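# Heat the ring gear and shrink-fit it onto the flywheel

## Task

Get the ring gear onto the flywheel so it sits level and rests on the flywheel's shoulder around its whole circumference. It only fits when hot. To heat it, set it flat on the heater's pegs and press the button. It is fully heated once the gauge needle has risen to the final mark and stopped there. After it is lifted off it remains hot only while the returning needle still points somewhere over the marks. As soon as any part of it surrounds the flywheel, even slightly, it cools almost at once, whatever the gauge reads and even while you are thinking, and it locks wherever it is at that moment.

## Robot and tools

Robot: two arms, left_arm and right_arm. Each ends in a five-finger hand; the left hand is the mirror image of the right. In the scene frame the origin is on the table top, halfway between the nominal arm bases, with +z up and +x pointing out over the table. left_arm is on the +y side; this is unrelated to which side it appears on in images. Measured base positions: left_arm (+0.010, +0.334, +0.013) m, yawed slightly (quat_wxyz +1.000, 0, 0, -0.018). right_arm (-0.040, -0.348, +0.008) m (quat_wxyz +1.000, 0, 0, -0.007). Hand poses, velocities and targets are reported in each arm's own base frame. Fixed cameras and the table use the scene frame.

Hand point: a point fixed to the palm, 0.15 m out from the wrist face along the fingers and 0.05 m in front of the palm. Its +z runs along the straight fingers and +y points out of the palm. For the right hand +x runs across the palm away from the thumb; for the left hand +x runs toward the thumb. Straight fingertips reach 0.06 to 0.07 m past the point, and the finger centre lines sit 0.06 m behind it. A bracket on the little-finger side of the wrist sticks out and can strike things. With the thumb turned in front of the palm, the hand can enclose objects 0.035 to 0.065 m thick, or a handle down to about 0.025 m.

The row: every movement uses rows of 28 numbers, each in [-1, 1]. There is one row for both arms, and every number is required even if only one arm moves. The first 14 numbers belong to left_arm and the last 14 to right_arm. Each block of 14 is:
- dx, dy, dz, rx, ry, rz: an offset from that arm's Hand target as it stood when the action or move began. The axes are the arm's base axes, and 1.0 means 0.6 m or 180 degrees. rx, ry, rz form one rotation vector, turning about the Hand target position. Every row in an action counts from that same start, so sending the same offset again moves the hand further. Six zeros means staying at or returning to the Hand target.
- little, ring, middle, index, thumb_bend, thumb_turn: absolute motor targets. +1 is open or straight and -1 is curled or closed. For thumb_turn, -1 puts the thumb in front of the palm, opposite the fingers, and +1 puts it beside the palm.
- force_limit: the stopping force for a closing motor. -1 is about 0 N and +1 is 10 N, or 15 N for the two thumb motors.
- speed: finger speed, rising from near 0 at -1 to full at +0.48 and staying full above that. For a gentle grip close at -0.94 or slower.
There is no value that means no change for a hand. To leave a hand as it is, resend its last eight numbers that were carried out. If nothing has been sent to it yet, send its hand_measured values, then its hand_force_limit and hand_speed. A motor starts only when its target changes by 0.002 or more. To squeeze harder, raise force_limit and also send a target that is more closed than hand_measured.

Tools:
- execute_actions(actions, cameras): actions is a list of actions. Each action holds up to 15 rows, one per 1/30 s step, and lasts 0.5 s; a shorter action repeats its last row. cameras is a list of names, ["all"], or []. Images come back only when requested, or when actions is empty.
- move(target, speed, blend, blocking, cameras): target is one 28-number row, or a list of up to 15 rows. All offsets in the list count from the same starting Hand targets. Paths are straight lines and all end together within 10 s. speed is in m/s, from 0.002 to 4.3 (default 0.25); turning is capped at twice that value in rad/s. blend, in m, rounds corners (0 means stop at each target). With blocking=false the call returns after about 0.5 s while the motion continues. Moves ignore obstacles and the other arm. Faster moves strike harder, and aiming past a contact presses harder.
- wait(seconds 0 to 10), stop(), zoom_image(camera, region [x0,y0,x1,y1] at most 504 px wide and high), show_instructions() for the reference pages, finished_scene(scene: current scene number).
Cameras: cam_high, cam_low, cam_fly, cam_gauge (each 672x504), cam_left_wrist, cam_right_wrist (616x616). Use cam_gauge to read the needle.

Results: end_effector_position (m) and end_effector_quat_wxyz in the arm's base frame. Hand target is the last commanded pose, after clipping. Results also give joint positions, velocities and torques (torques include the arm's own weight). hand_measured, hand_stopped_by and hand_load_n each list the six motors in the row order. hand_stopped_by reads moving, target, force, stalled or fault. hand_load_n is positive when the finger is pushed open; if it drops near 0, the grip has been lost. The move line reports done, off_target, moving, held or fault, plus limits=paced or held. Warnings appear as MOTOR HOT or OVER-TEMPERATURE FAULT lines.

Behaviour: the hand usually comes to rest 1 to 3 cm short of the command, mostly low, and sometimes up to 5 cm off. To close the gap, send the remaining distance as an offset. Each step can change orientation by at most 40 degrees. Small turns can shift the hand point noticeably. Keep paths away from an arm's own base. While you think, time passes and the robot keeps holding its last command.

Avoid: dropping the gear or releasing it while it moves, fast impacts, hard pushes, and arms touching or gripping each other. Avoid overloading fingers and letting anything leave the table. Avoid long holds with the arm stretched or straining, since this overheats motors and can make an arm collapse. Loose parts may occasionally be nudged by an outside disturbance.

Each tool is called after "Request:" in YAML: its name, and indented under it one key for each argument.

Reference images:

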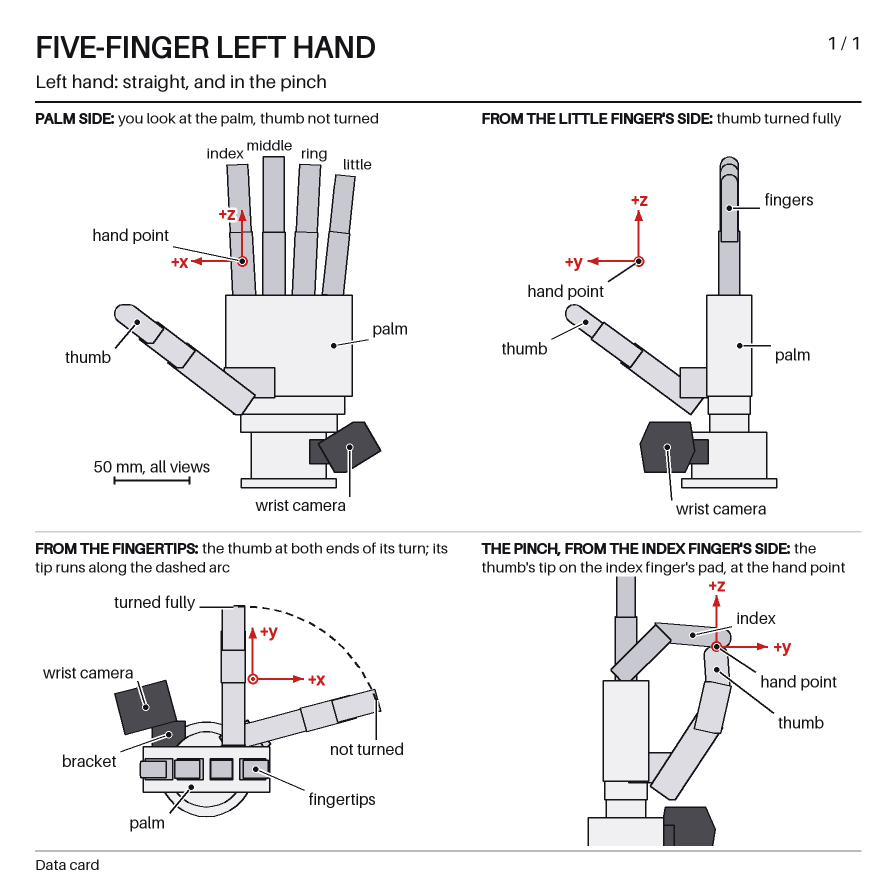

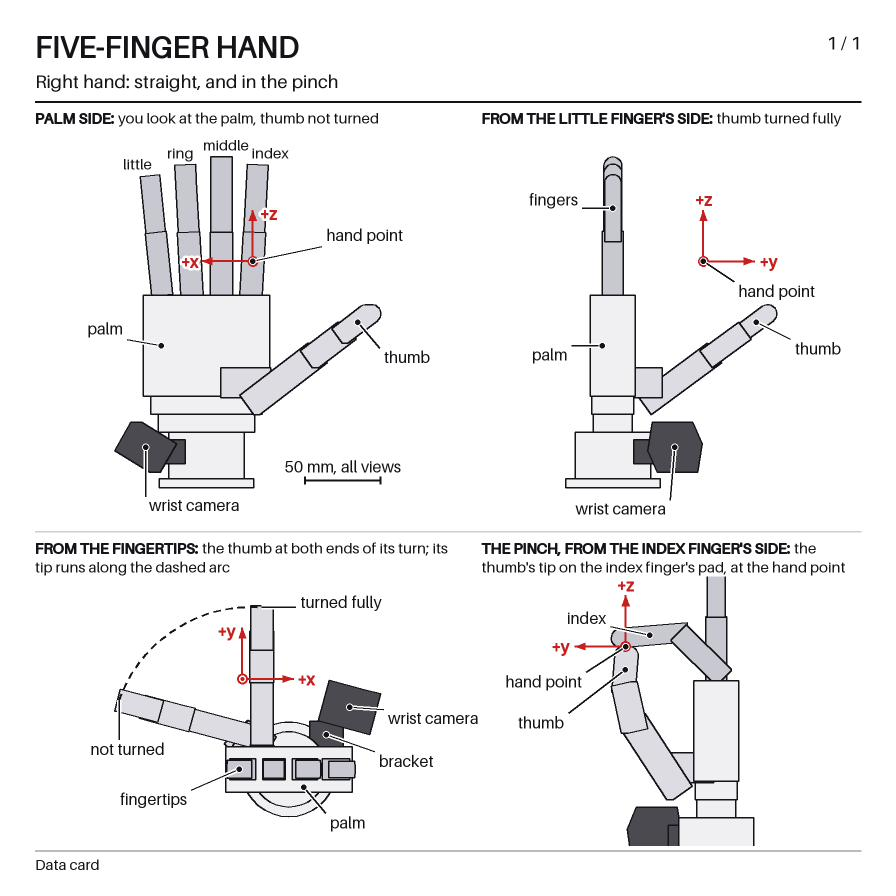

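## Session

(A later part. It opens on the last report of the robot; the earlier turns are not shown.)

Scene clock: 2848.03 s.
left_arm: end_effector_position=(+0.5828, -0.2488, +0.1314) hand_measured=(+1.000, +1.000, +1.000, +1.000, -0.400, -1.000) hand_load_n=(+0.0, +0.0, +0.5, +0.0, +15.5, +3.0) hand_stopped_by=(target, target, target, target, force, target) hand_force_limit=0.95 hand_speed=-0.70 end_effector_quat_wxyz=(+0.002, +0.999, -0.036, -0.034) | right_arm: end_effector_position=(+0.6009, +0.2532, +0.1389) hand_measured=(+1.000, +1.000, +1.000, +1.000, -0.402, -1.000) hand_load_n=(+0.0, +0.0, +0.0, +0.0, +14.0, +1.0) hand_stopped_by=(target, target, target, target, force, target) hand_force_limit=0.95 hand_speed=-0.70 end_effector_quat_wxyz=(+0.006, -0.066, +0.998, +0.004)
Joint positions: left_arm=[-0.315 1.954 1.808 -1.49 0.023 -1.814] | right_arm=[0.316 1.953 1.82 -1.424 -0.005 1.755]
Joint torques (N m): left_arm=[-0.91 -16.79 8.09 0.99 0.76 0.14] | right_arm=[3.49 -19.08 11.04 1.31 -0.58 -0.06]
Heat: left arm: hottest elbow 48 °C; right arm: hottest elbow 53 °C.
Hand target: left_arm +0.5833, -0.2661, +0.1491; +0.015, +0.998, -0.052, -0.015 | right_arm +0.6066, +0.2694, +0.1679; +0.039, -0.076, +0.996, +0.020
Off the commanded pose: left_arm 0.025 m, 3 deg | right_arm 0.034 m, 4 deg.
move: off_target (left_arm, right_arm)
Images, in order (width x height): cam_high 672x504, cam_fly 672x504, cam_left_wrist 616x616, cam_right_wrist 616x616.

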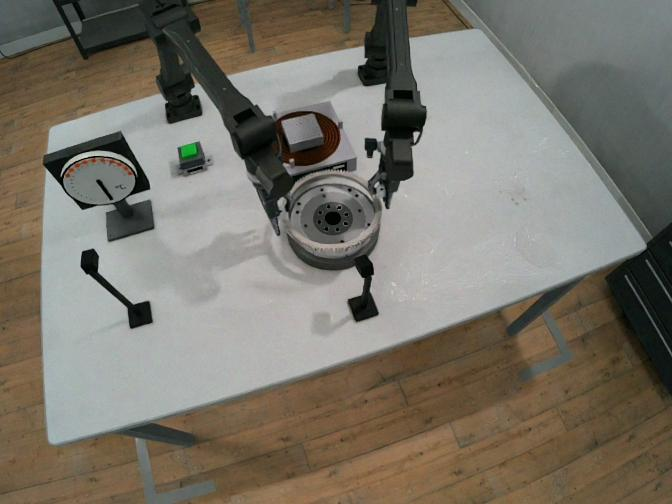

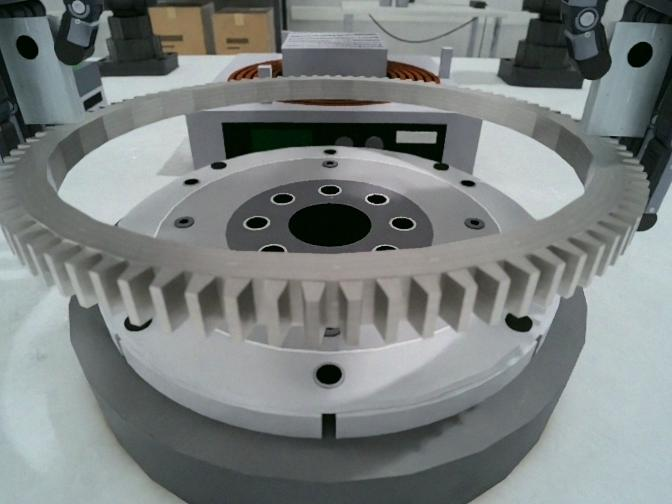

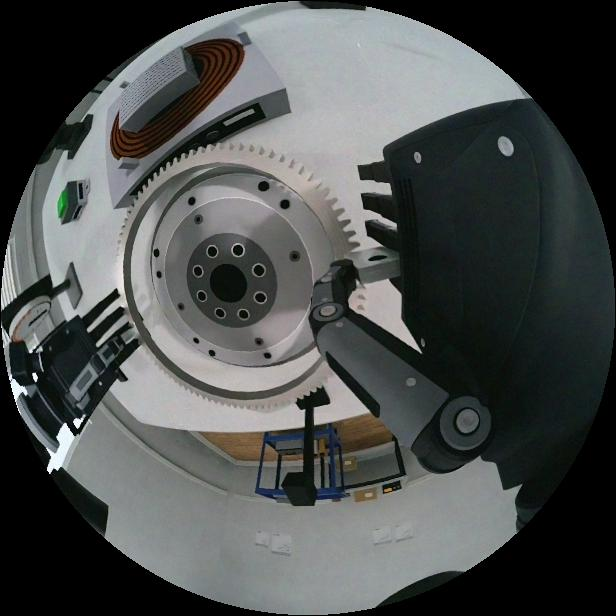

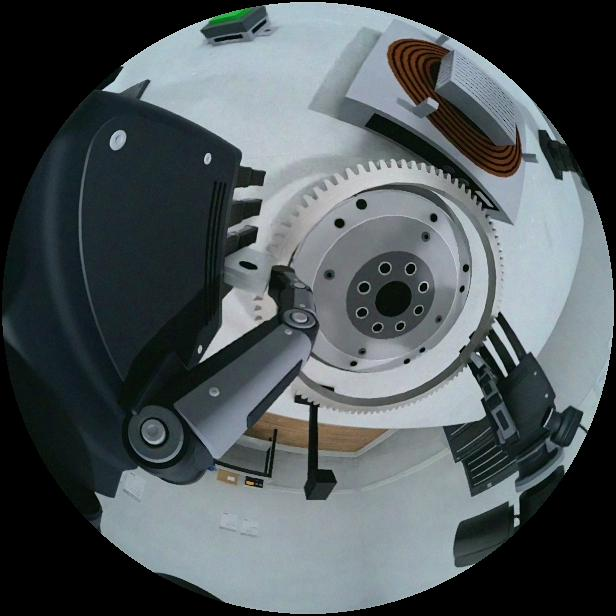

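Request:
move:
  target:
    - [-0.018,0.008,-0.062,0,0,0,1,1,1,1,-0.70,-1,0.95,-0.7,-0.018,0.008,-0.062,0,0,0,1,1,1,1,-0.72,-1,0.95,-0.7]
  speed: 0.05
  cameras: ["cam_fly","cam_high","cam_left_wrist","cam_right_wrist"]

Request:
zoom_image:
  camera: "cam_high"
  region: [260, 140, 410, 290]

Request:
zoom_image:
  camera: "cam_left_wrist"
  region: [90, 120, 390, 420]

Request:
zoom_image:
  camera: "cam_right_wrist"
  region: [230, 140, 530, 440]

Scene clock: 2873.13 s.
left_arm: end_effector_position=(+0.5716, -0.2467, +0.0899) hand_measured=(+1.000, +1.000, +1.000, +1.000, -0.400, -1.000) hand_load_n=(+0.0, +0.0, +0.5, +0.0, +15.0, +3.0) hand_stopped_by=(target, target, target, target, force, target) hand_force_limit=0.95 hand_speed=-0.70 end_effector_quat_wxyz=(+0.002, +0.999, -0.036, -0.040) | right_arm: end_effector_position=(+0.5895, +0.2560, +0.0984) hand_measured=(+1.000, +1.000, +1.000, +1.000, -0.402, -1.000) hand_load_n=(+0.5, +0.0, +0.5, +0.0, +14.0, +1.5) hand_stopped_by=(target, target, target, target, force, target) hand_force_limit=0.95 hand_speed=-0.70 end_effector_quat_wxyz=(+0.003, -0.070, +0.998, +0.004)
Joint positions: left_arm=[-0.317 1.954 1.697 -1.389 0.025 -1.814] | right_arm=[0.325 1.953 1.713 -1.324 -0.007 1.756]
Joint torques (N m): left_arm=[-0.79 -17.73 7.08 1.22 0.65 0.14] | right_arm=[3.25 -19.9 10.28 1.43 -0.51 0.07]
Heat: left arm: hottest elbow 42 °C; right arm: hottest elbow 48 °C.
Hand target: left_arm +0.5726, -0.2612, +0.1119; +0.015, +0.998, -0.051, -0.015 | right_arm +0.5957, +0.2742, +0.1307; +0.039, -0.076, +0.996, +0.020
Off the commanded pose: left_arm 0.026 m, 4 deg | right_arm 0.038 m, 5 deg.
move: off_target (left_arm, right_arm)
Images, in order (width x height): cam_high 672x504, cam_fly 672x504, cam_left_wrist 616x616, cam_right_wrist 616x616.

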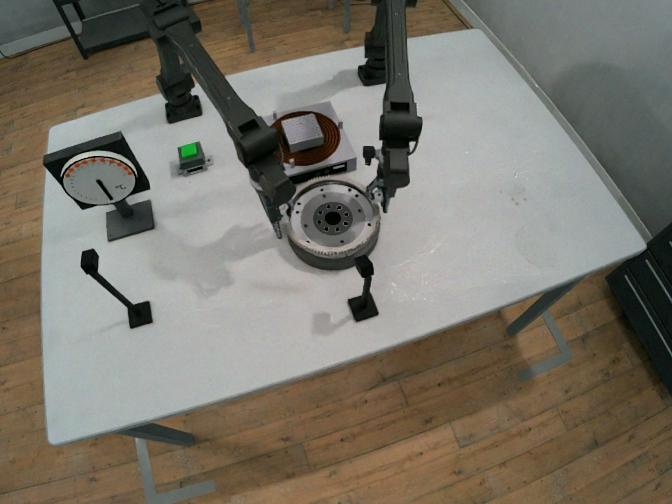

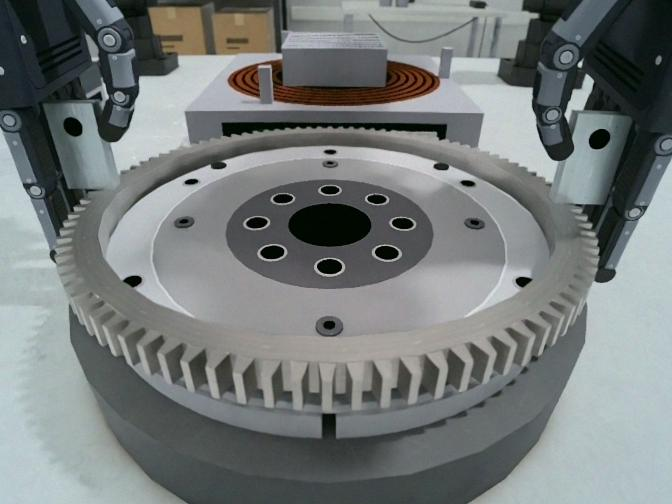

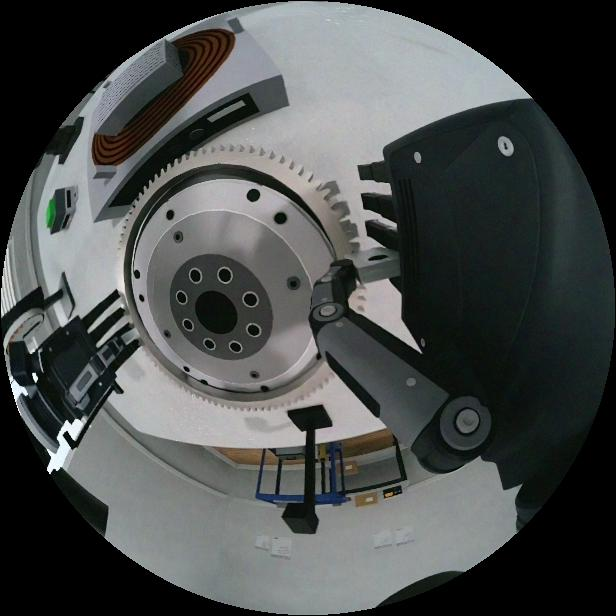

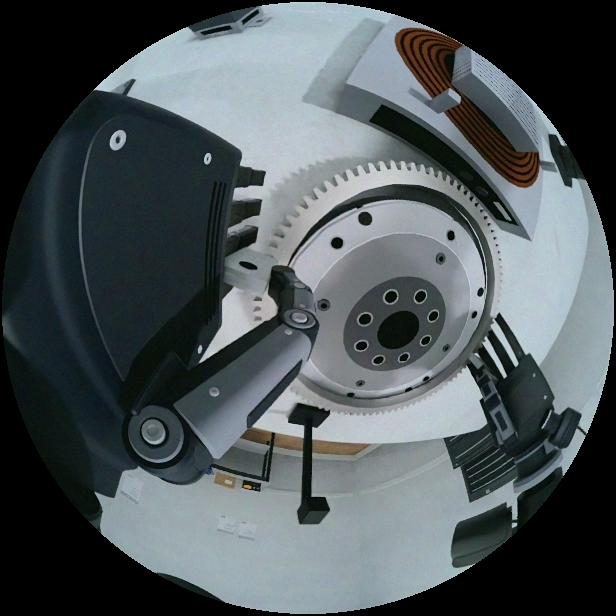

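Scaled by 3.360.

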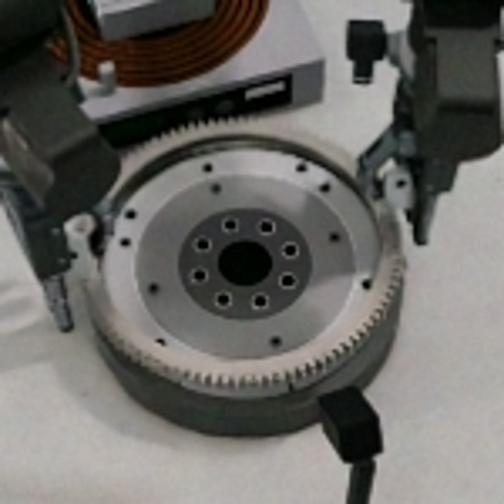

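Scaled by 1.680 from the camera's 616x616 image, which has a finer 880x880 frame.

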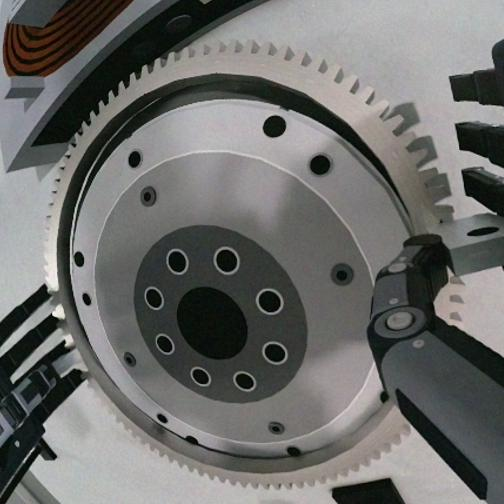

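Scaled by 1.680 from the camera's 616x616 image, which has a finer 880x880 frame.

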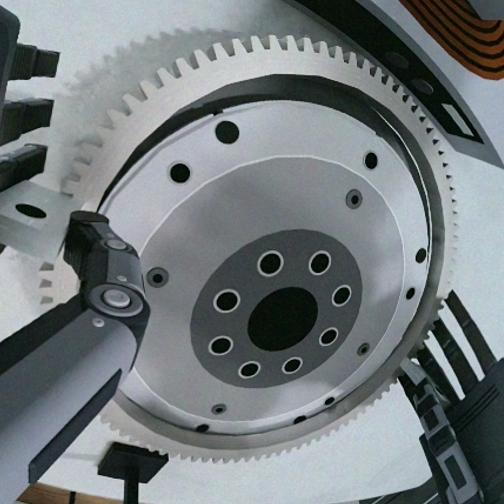

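Request:
zoom_image:
  camera: "cam_left_wrist"
  region: [110, 140, 250, 280]

Request:
zoom_image:
  camera: "cam_left_wrist"
  region: [190, 300, 330, 440]

Request:
zoom_image:
  camera: "cam_right_wrist"
  region: [380, 160, 520, 300]

Request:
zoom_image:
  camera: "cam_right_wrist"
  region: [300, 310, 440, 450]

Request:
zoom_image:
  camera: "cam_fly"
  region: [40, 100, 340, 440]

Request:
zoom_image:
  camera: "cam_fly"
  region: [320, 100, 620, 440]

Scaled by 3.600 from the camera's 616x616 image, which has a finer 880x880 frame.

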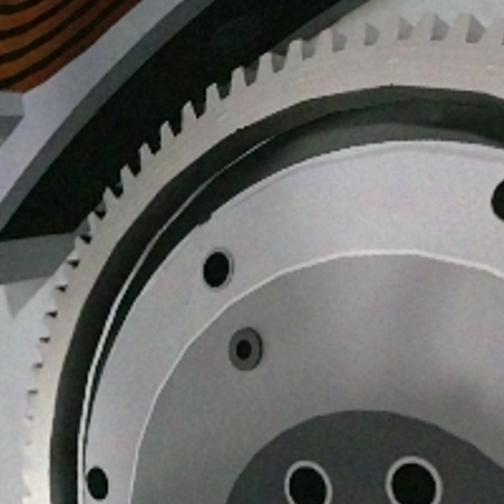

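Scaled by 3.600 from the camera's 616x616 image, which has a finer 880x880 frame.

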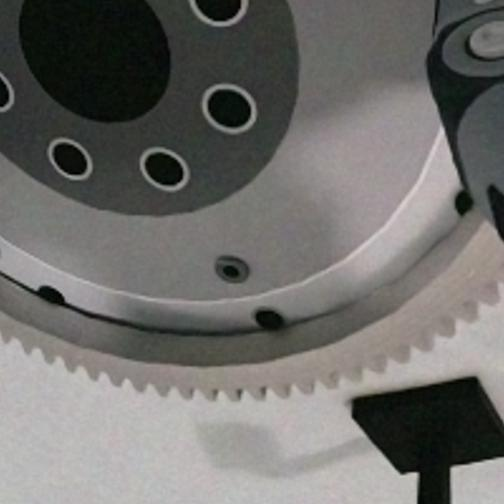

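Scaled by 3.600 from the camera's 616x616 image, which has a finer 880x880 frame.

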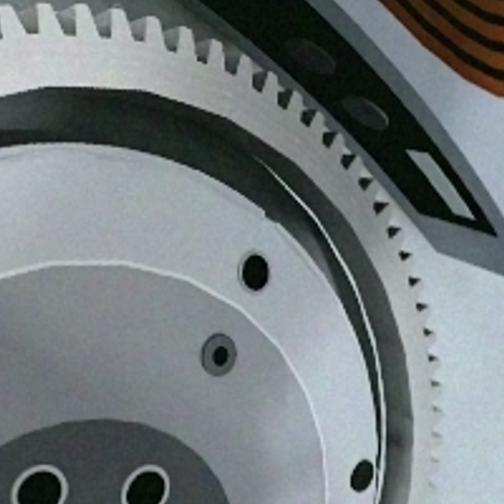

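Scaled by 3.600 from the camera's 616x616 image, which has a finer 880x880 frame.

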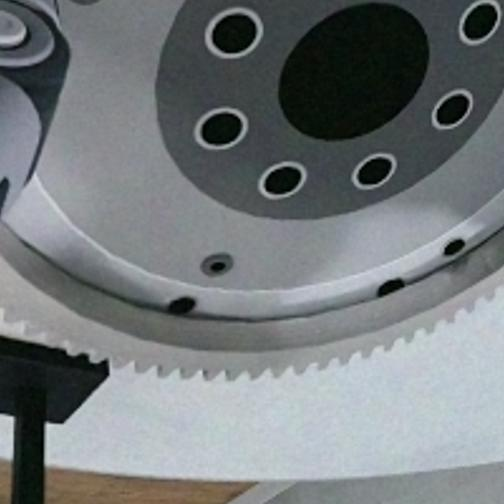

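Scaled by 1.482.

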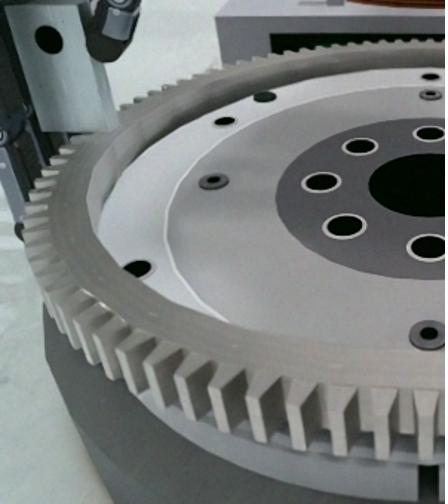

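Scaled by 1.482.

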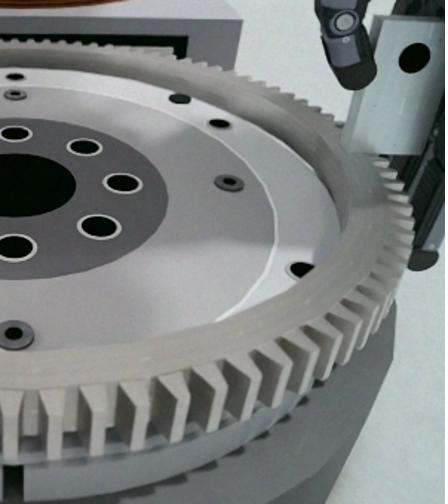

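Request:
zoom_image:
  camera: "cam_fly"
  region: [270, 120, 390, 180]

Request:
zoom_image:
  camera: "cam_left_wrist"
  region: [200, 140, 280, 220]

Request:
zoom_image:
  camera: "cam_left_wrist"
  region: [190, 340, 270, 420]

Request:
zoom_image:
  camera: "cam_left_wrist"
  region: [110, 240, 190, 320]

Scaled by 4.200.

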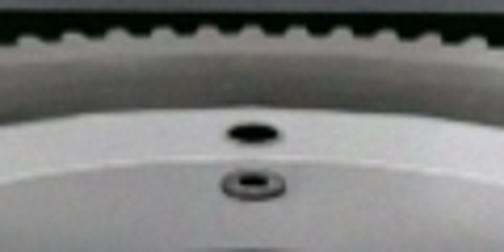

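Scaled by 6.300 from the camera's 616x616 image, which has a finer 880x880 frame.

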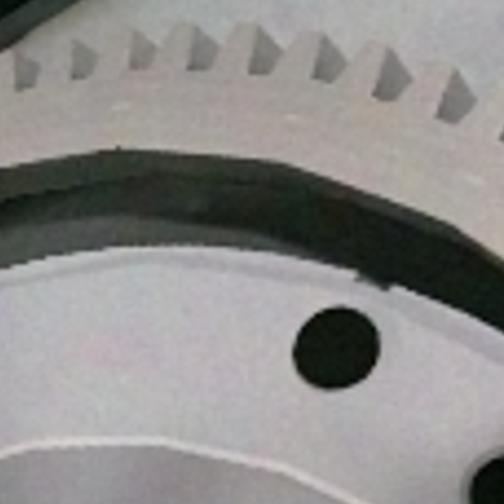

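Scaled by 6.300 from the camera's 616x616 image, which has a finer 880x880 frame.

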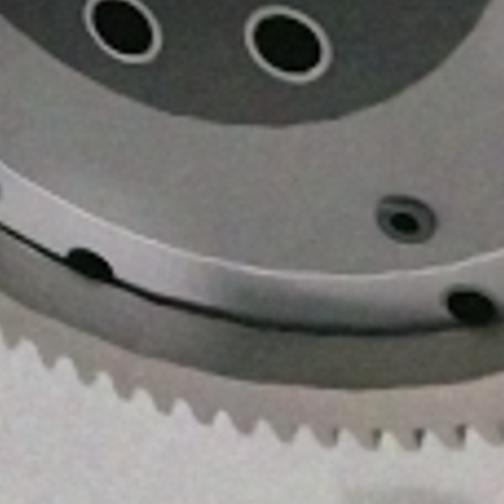

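Scaled by 6.300 from the camera's 616x616 image, which has a finer 880x880 frame.

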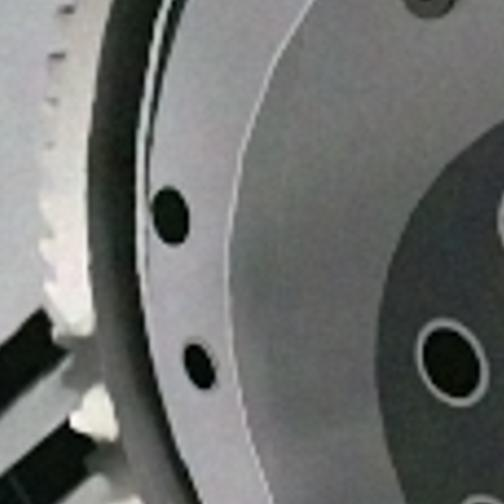

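Request:
move:
  target:
    - [0.0,0,0.06,0,0.0,0,1,1,1,1,-0.70,-1,0.95,-0.7,0.0,0,0.06,0,0.0,0,1,1,1,1,-0.72,-1,0.95,-0.7]
    - [0.02,0,0.06,0,0.035,0,1,1,1,1,-0.70,-1,0.95,-0.7,0.02,0,0.06,0,0.035,0,1,1,1,1,-0.72,-1,0.95,-0.7]
  speed: 0.05
  cameras: ["cam_fly","cam_high","cam_left_wrist","cam_right_wrist"]

Request:
zoom_image:
  camera: "cam_fly"
  region: [0, 0, 504, 400]

Scene clock: 2964.40 s.
left_arm: end_effector_position=(+0.5654, -0.2448, +0.1079) hand_measured=(+1.000, +1.000, +1.000, +1.000, -0.400, -1.000) hand_load_n=(+0.0, +0.0, +0.5, +0.0, +15.5, +2.0) hand_stopped_by=(target, target, target, target, force, target) hand_force_limit=0.95 hand_speed=-0.70 end_effector_quat_wxyz=(-0.002, +0.994, -0.039, -0.104) | right_arm: end_effector_position=(+0.5821, +0.2574, +0.1165) hand_measured=(+1.000, +1.000, +1.000, +1.000, -0.402, -1.000) hand_load_n=(+0.0, +0.0, +0.0, +0.0, +13.5, +2.0) hand_stopped_by=(target, target, target, target, force, target) hand_force_limit=0.95 hand_speed=-0.70 end_effector_quat_wxyz=(-0.065, -0.065, +0.996, +0.003)
Joint positions: left_arm=[-0.307 2.02 1.848 -1.601 0.052 -1.794] | right_arm=[0.321 2.021 1.872 -1.547 -0.039 1.759]
Joint torques (N m): left_arm=[0.09 -16.97 13.26 -0.49 0.97 0.14] | right_arm=[2.49 -19.02 17.42 -0.28 -0.67 -0.11]
Heat: left arm: hottest elbow 39 °C; right arm: hottest elbow 42 °C.
Hand target: left_arm +0.5847, -0.2612, +0.1480; +0.018, +0.996, -0.050, -0.069 | right_arm +0.6077, +0.2744, +0.1668; -0.016, -0.075, +0.997, +0.024
Off the commanded pose: left_arm 0.047 m, 5 deg | right_arm 0.059 m, 6 deg.
move: off_target (left_arm, right_arm)
Images, in order (width x height): cam_high 672x504, cam_fly 672x504, cam_left_wrist 616x616, cam_right_wrist 616x616.

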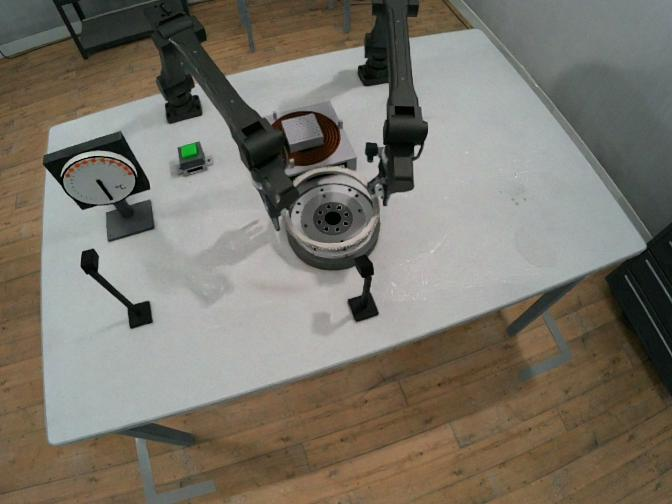

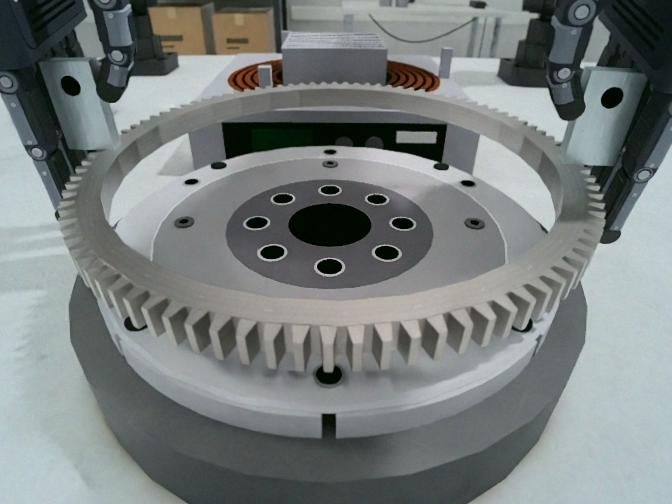

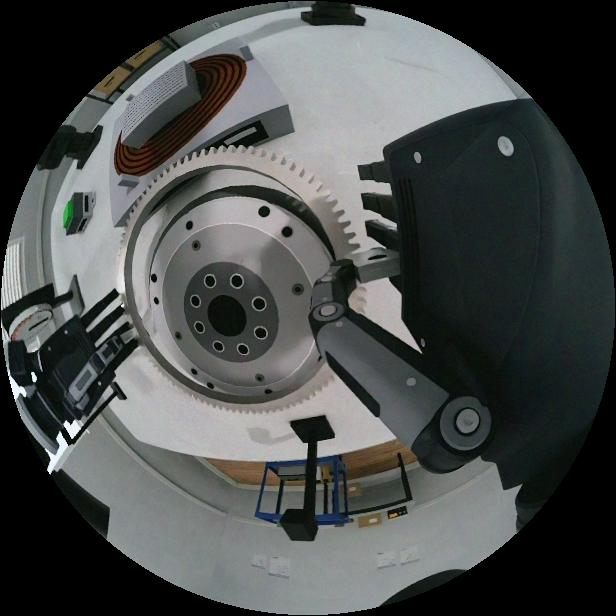

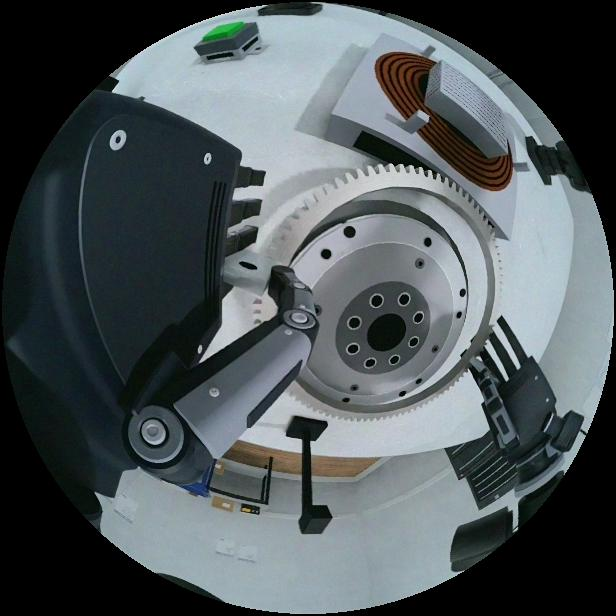

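Scaled by 1.000.

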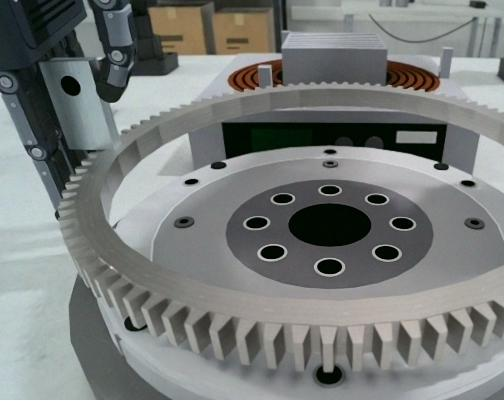

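Request:
move:
  target:
    - [-0.006,0,-0.045,0,0.0,0,1,1,1,1,-0.70,-1,0.95,-0.7,-0.006,0,-0.045,0,0.0,0,1,1,1,1,-0.72,-1,0.95,-0.7]
  speed: 0.05
  cameras: ["cam_fly","cam_high","cam_left_wrist","cam_right_wrist"]

Request:
zoom_image:
  camera: "cam_fly"
  region: [270, 100, 390, 200]

Request:
zoom_image:
  camera: "cam_left_wrist"
  region: [90, 120, 390, 420]

Request:
zoom_image:
  camera: "cam_right_wrist"
  region: [230, 140, 530, 440]

Scene clock: 2989.53 s.
left_arm: end_effector_position=(+0.5763, -0.2445, +0.1034) hand_measured=(+1.000, +1.000, +1.000, +1.000, -0.400, -1.000) hand_load_n=(+0.0, +0.0, +0.5, +0.0, +15.5, +2.5) hand_stopped_by=(target, target, target, target, force, target) hand_force_limit=0.95 hand_speed=-0.70 end_effector_quat_wxyz=(+0.001, +0.995, -0.038, -0.089) | right_arm: end_effector_position=(+0.5939, +0.2586, +0.1118) hand_measured=(+1.000, +1.000, +1.000, +1.000, -0.402, -1.000) hand_load_n=(+0.0, +0.0, +0.0, +0.5, +13.5, +1.0) hand_stopped_by=(target, target, target, target, force, target) hand_force_limit=0.95 hand_speed=-0.70 end_effector_quat_wxyz=(-0.048, -0.064, +0.997, +0.007)
Joint positions: left_arm=[-0.302 2.027 1.848 -1.563 0.049 -1.793] | right_arm=[0.317 2.029 1.872 -1.504 -0.038 1.759]
Joint torques (N m): left_arm=[-0.62 -16.97 8.58 0.65 1.09 0.14] | right_arm=[2.73 -19.55 11.88 0.8 -0.74 -0.11]
Heat: left arm: hottest elbow 42 °C; right arm: hottest elbow 45 °C.
Hand target: left_arm +0.5810, -0.2613, +0.1210; +0.018, +0.996, -0.051, -0.069 | right_arm +0.6042, +0.2743, +0.1397; -0.016, -0.074, +0.997, +0.024
Off the commanded pose: left_arm 0.025 m, 3 deg | right_arm 0.034 m, 4 deg.
move: off_target (left_arm, right_arm)
Images, in order (width x height): cam_high 672x504, cam_fly 672x504, cam_left_wrist 616x616, cam_right_wrist 616x616.

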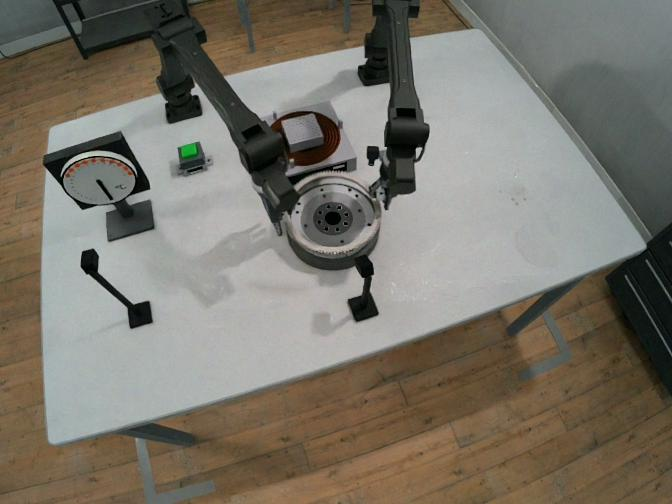

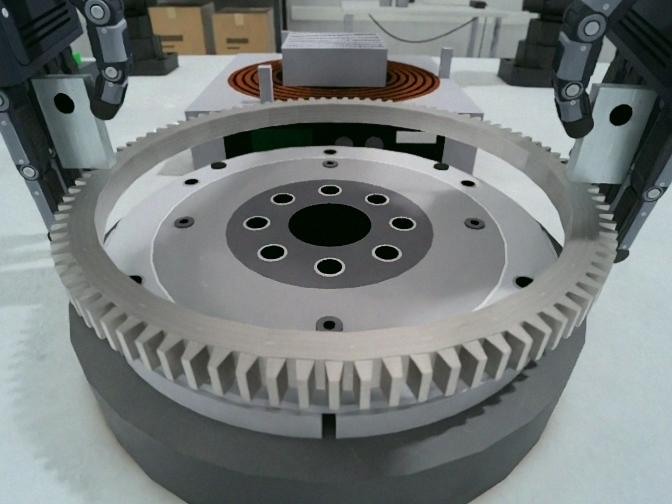

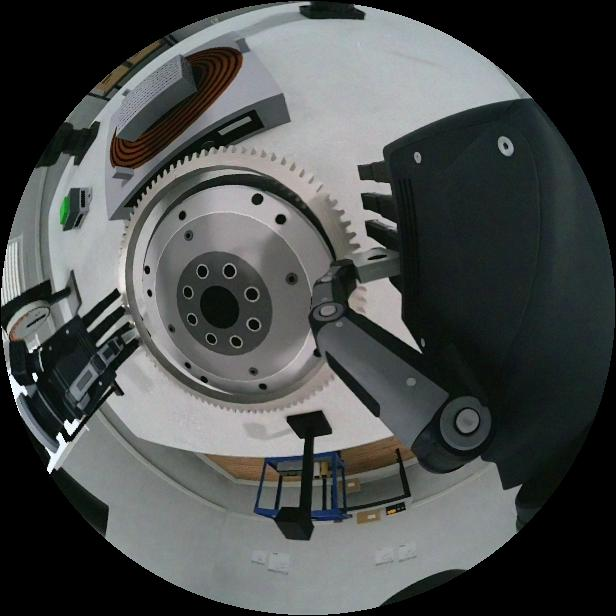

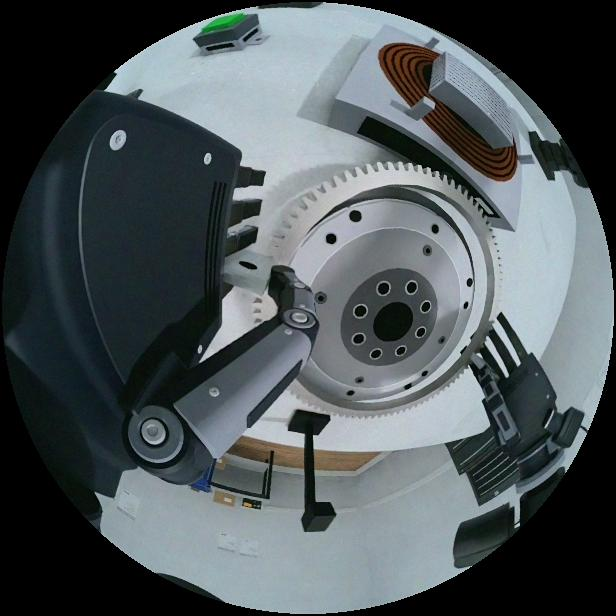

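Scaled by 4.200.

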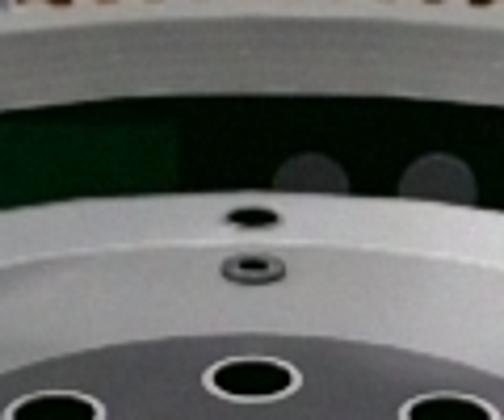

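Scaled by 1.680 from the camera's 616x616 image, which has a finer 880x880 frame.

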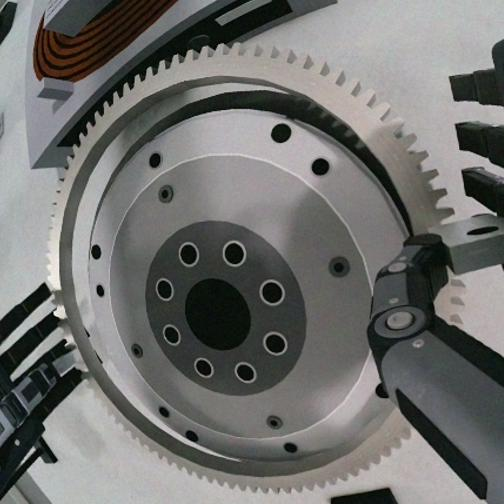

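Scaled by 1.680 from the camera's 616x616 image, which has a finer 880x880 frame.

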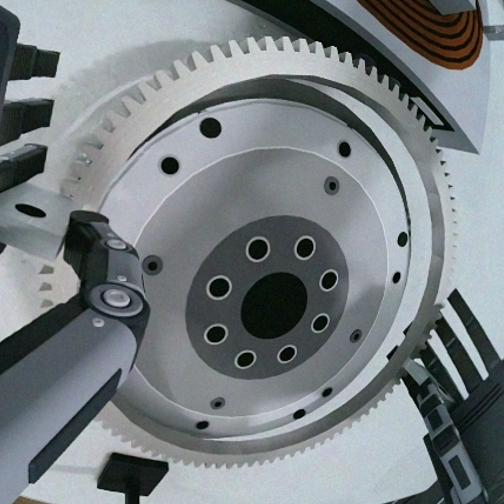

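Request:
move:
  target:
    - [-0.003,0,-0.028,0,0.0,0,1,1,1,1,-0.70,-1,0.95,-0.7,-0.003,0,-0.030,0,0.0,0,1,1,1,1,-0.72,-1,0.95,-0.7]
  speed: 0.04
  cameras: ["cam_fly","cam_high","cam_left_wrist","cam_right_wrist"]

Request:
zoom_image:
  camera: "cam_fly"
  region: [270, 100, 390, 200]

Request:
zoom_image:
  camera: "cam_left_wrist"
  region: [90, 120, 390, 420]

Request:
zoom_image:
  camera: "cam_right_wrist"
  region: [230, 140, 530, 440]

Scene clock: 3014.00 s.
left_arm: end_effector_position=(+0.5785, -0.2440, +0.0915) hand_measured=(+1.000, +1.000, +1.000, +1.000, -0.400, -1.000) hand_load_n=(+0.0, +0.0, +0.5, +0.0, +15.0, +2.5) hand_stopped_by=(target, target, target, target, force, target) hand_force_limit=0.95 hand_speed=-0.70 end_effector_quat_wxyz=(+0.003, +0.996, -0.037, -0.083) | right_arm: end_effector_position=(+0.5971, +0.2588, +0.1007) hand_measured=(+1.000, +1.000, +1.000, +1.000, -0.402, -1.000) hand_load_n=(+0.0, +0.0, +0.0, +0.0, +13.5, +1.0) hand_stopped_by=(target, target, target, target, force, target) hand_force_limit=0.95 hand_speed=-0.70 end_effector_quat_wxyz=(-0.041, -0.064, +0.997, +0.008)
Joint positions: left_arm=[-0.3 2.03 1.82 -1.521 0.049 -1.793] | right_arm=[0.317 2.033 1.848 -1.462 -0.037 1.758]
Joint torques (N m): left_arm=[-0.79 -16.97 7.71 0.68 1.1 0.12] | right_arm=[3.14 -19.84 10.18 1.01 -0.81 -0.06]
Heat: left arm: hottest elbow 41 °C; right arm: hottest elbow 44 °C.
Hand target: left_arm +0.5793, -0.2613, +0.1043; +0.018, +0.996, -0.051, -0.069 | right_arm +0.6023, +0.2742, +0.1216; -0.016, -0.074, +0.997, +0.024
Off the commanded pose: left_arm 0.021 m, 3 deg | right_arm 0.027 m, 4 deg.
move: off_target (left_arm, right_arm)
Images, in order (width x height): cam_high 672x504, cam_fly 672x504, cam_left_wrist 616x616, cam_right_wrist 616x616.

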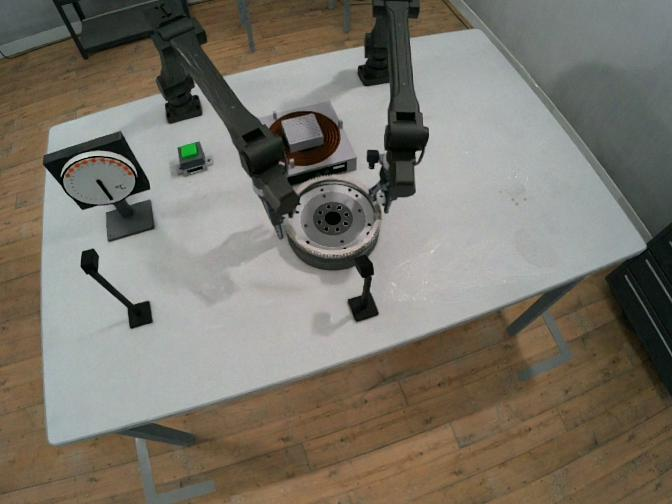

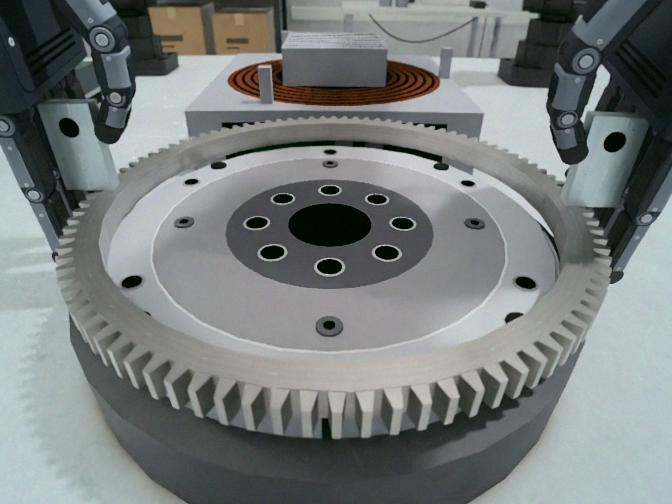

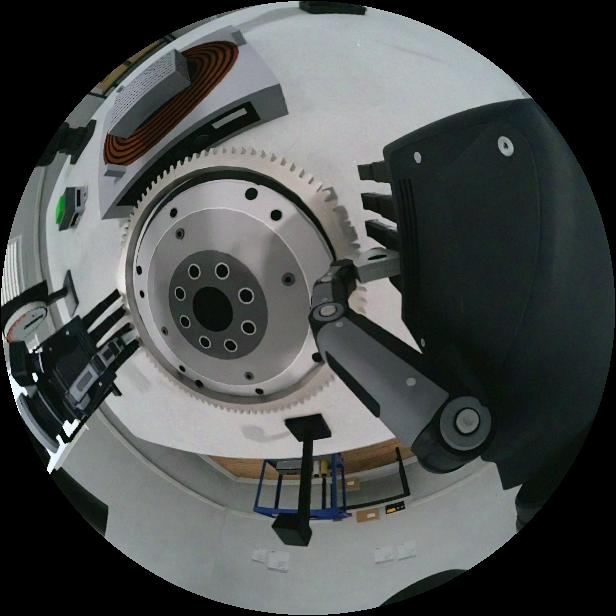

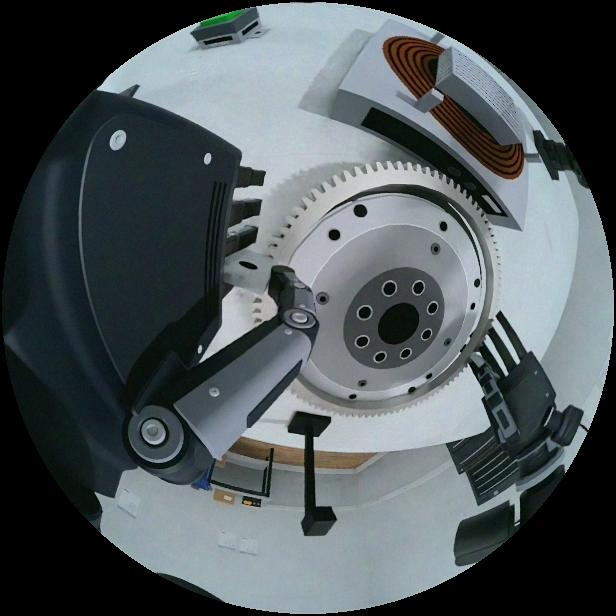

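Scaled by 4.200.

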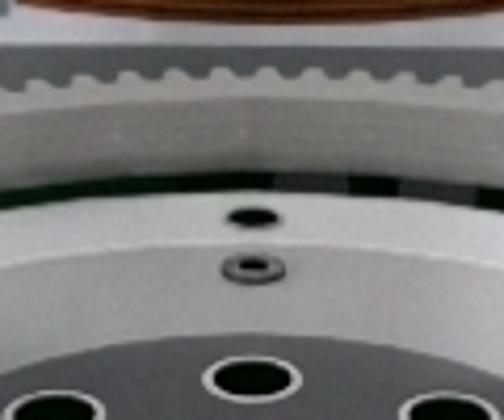

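Scaled by 1.680 from the camera's 616x616 image, which has a finer 880x880 frame.

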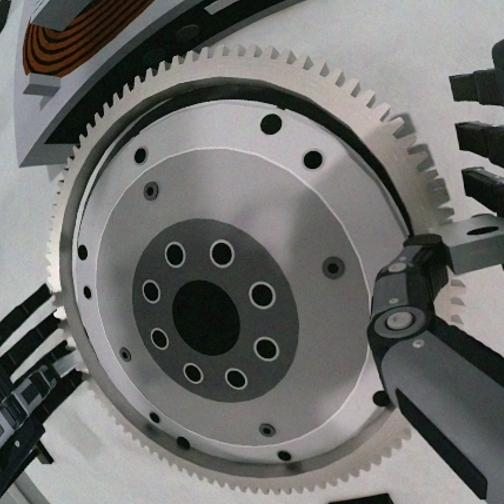

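Scaled by 1.680 from the camera's 616x616 image, which has a finer 880x880 frame.

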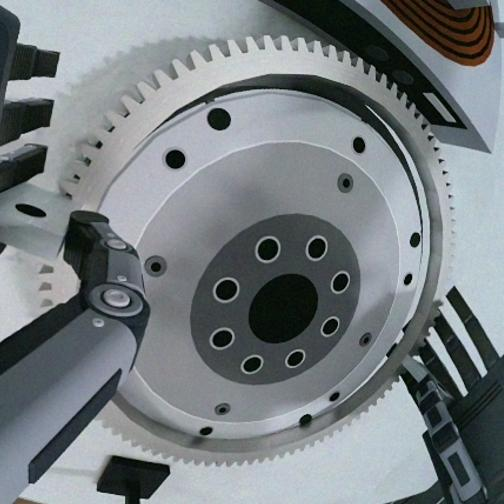

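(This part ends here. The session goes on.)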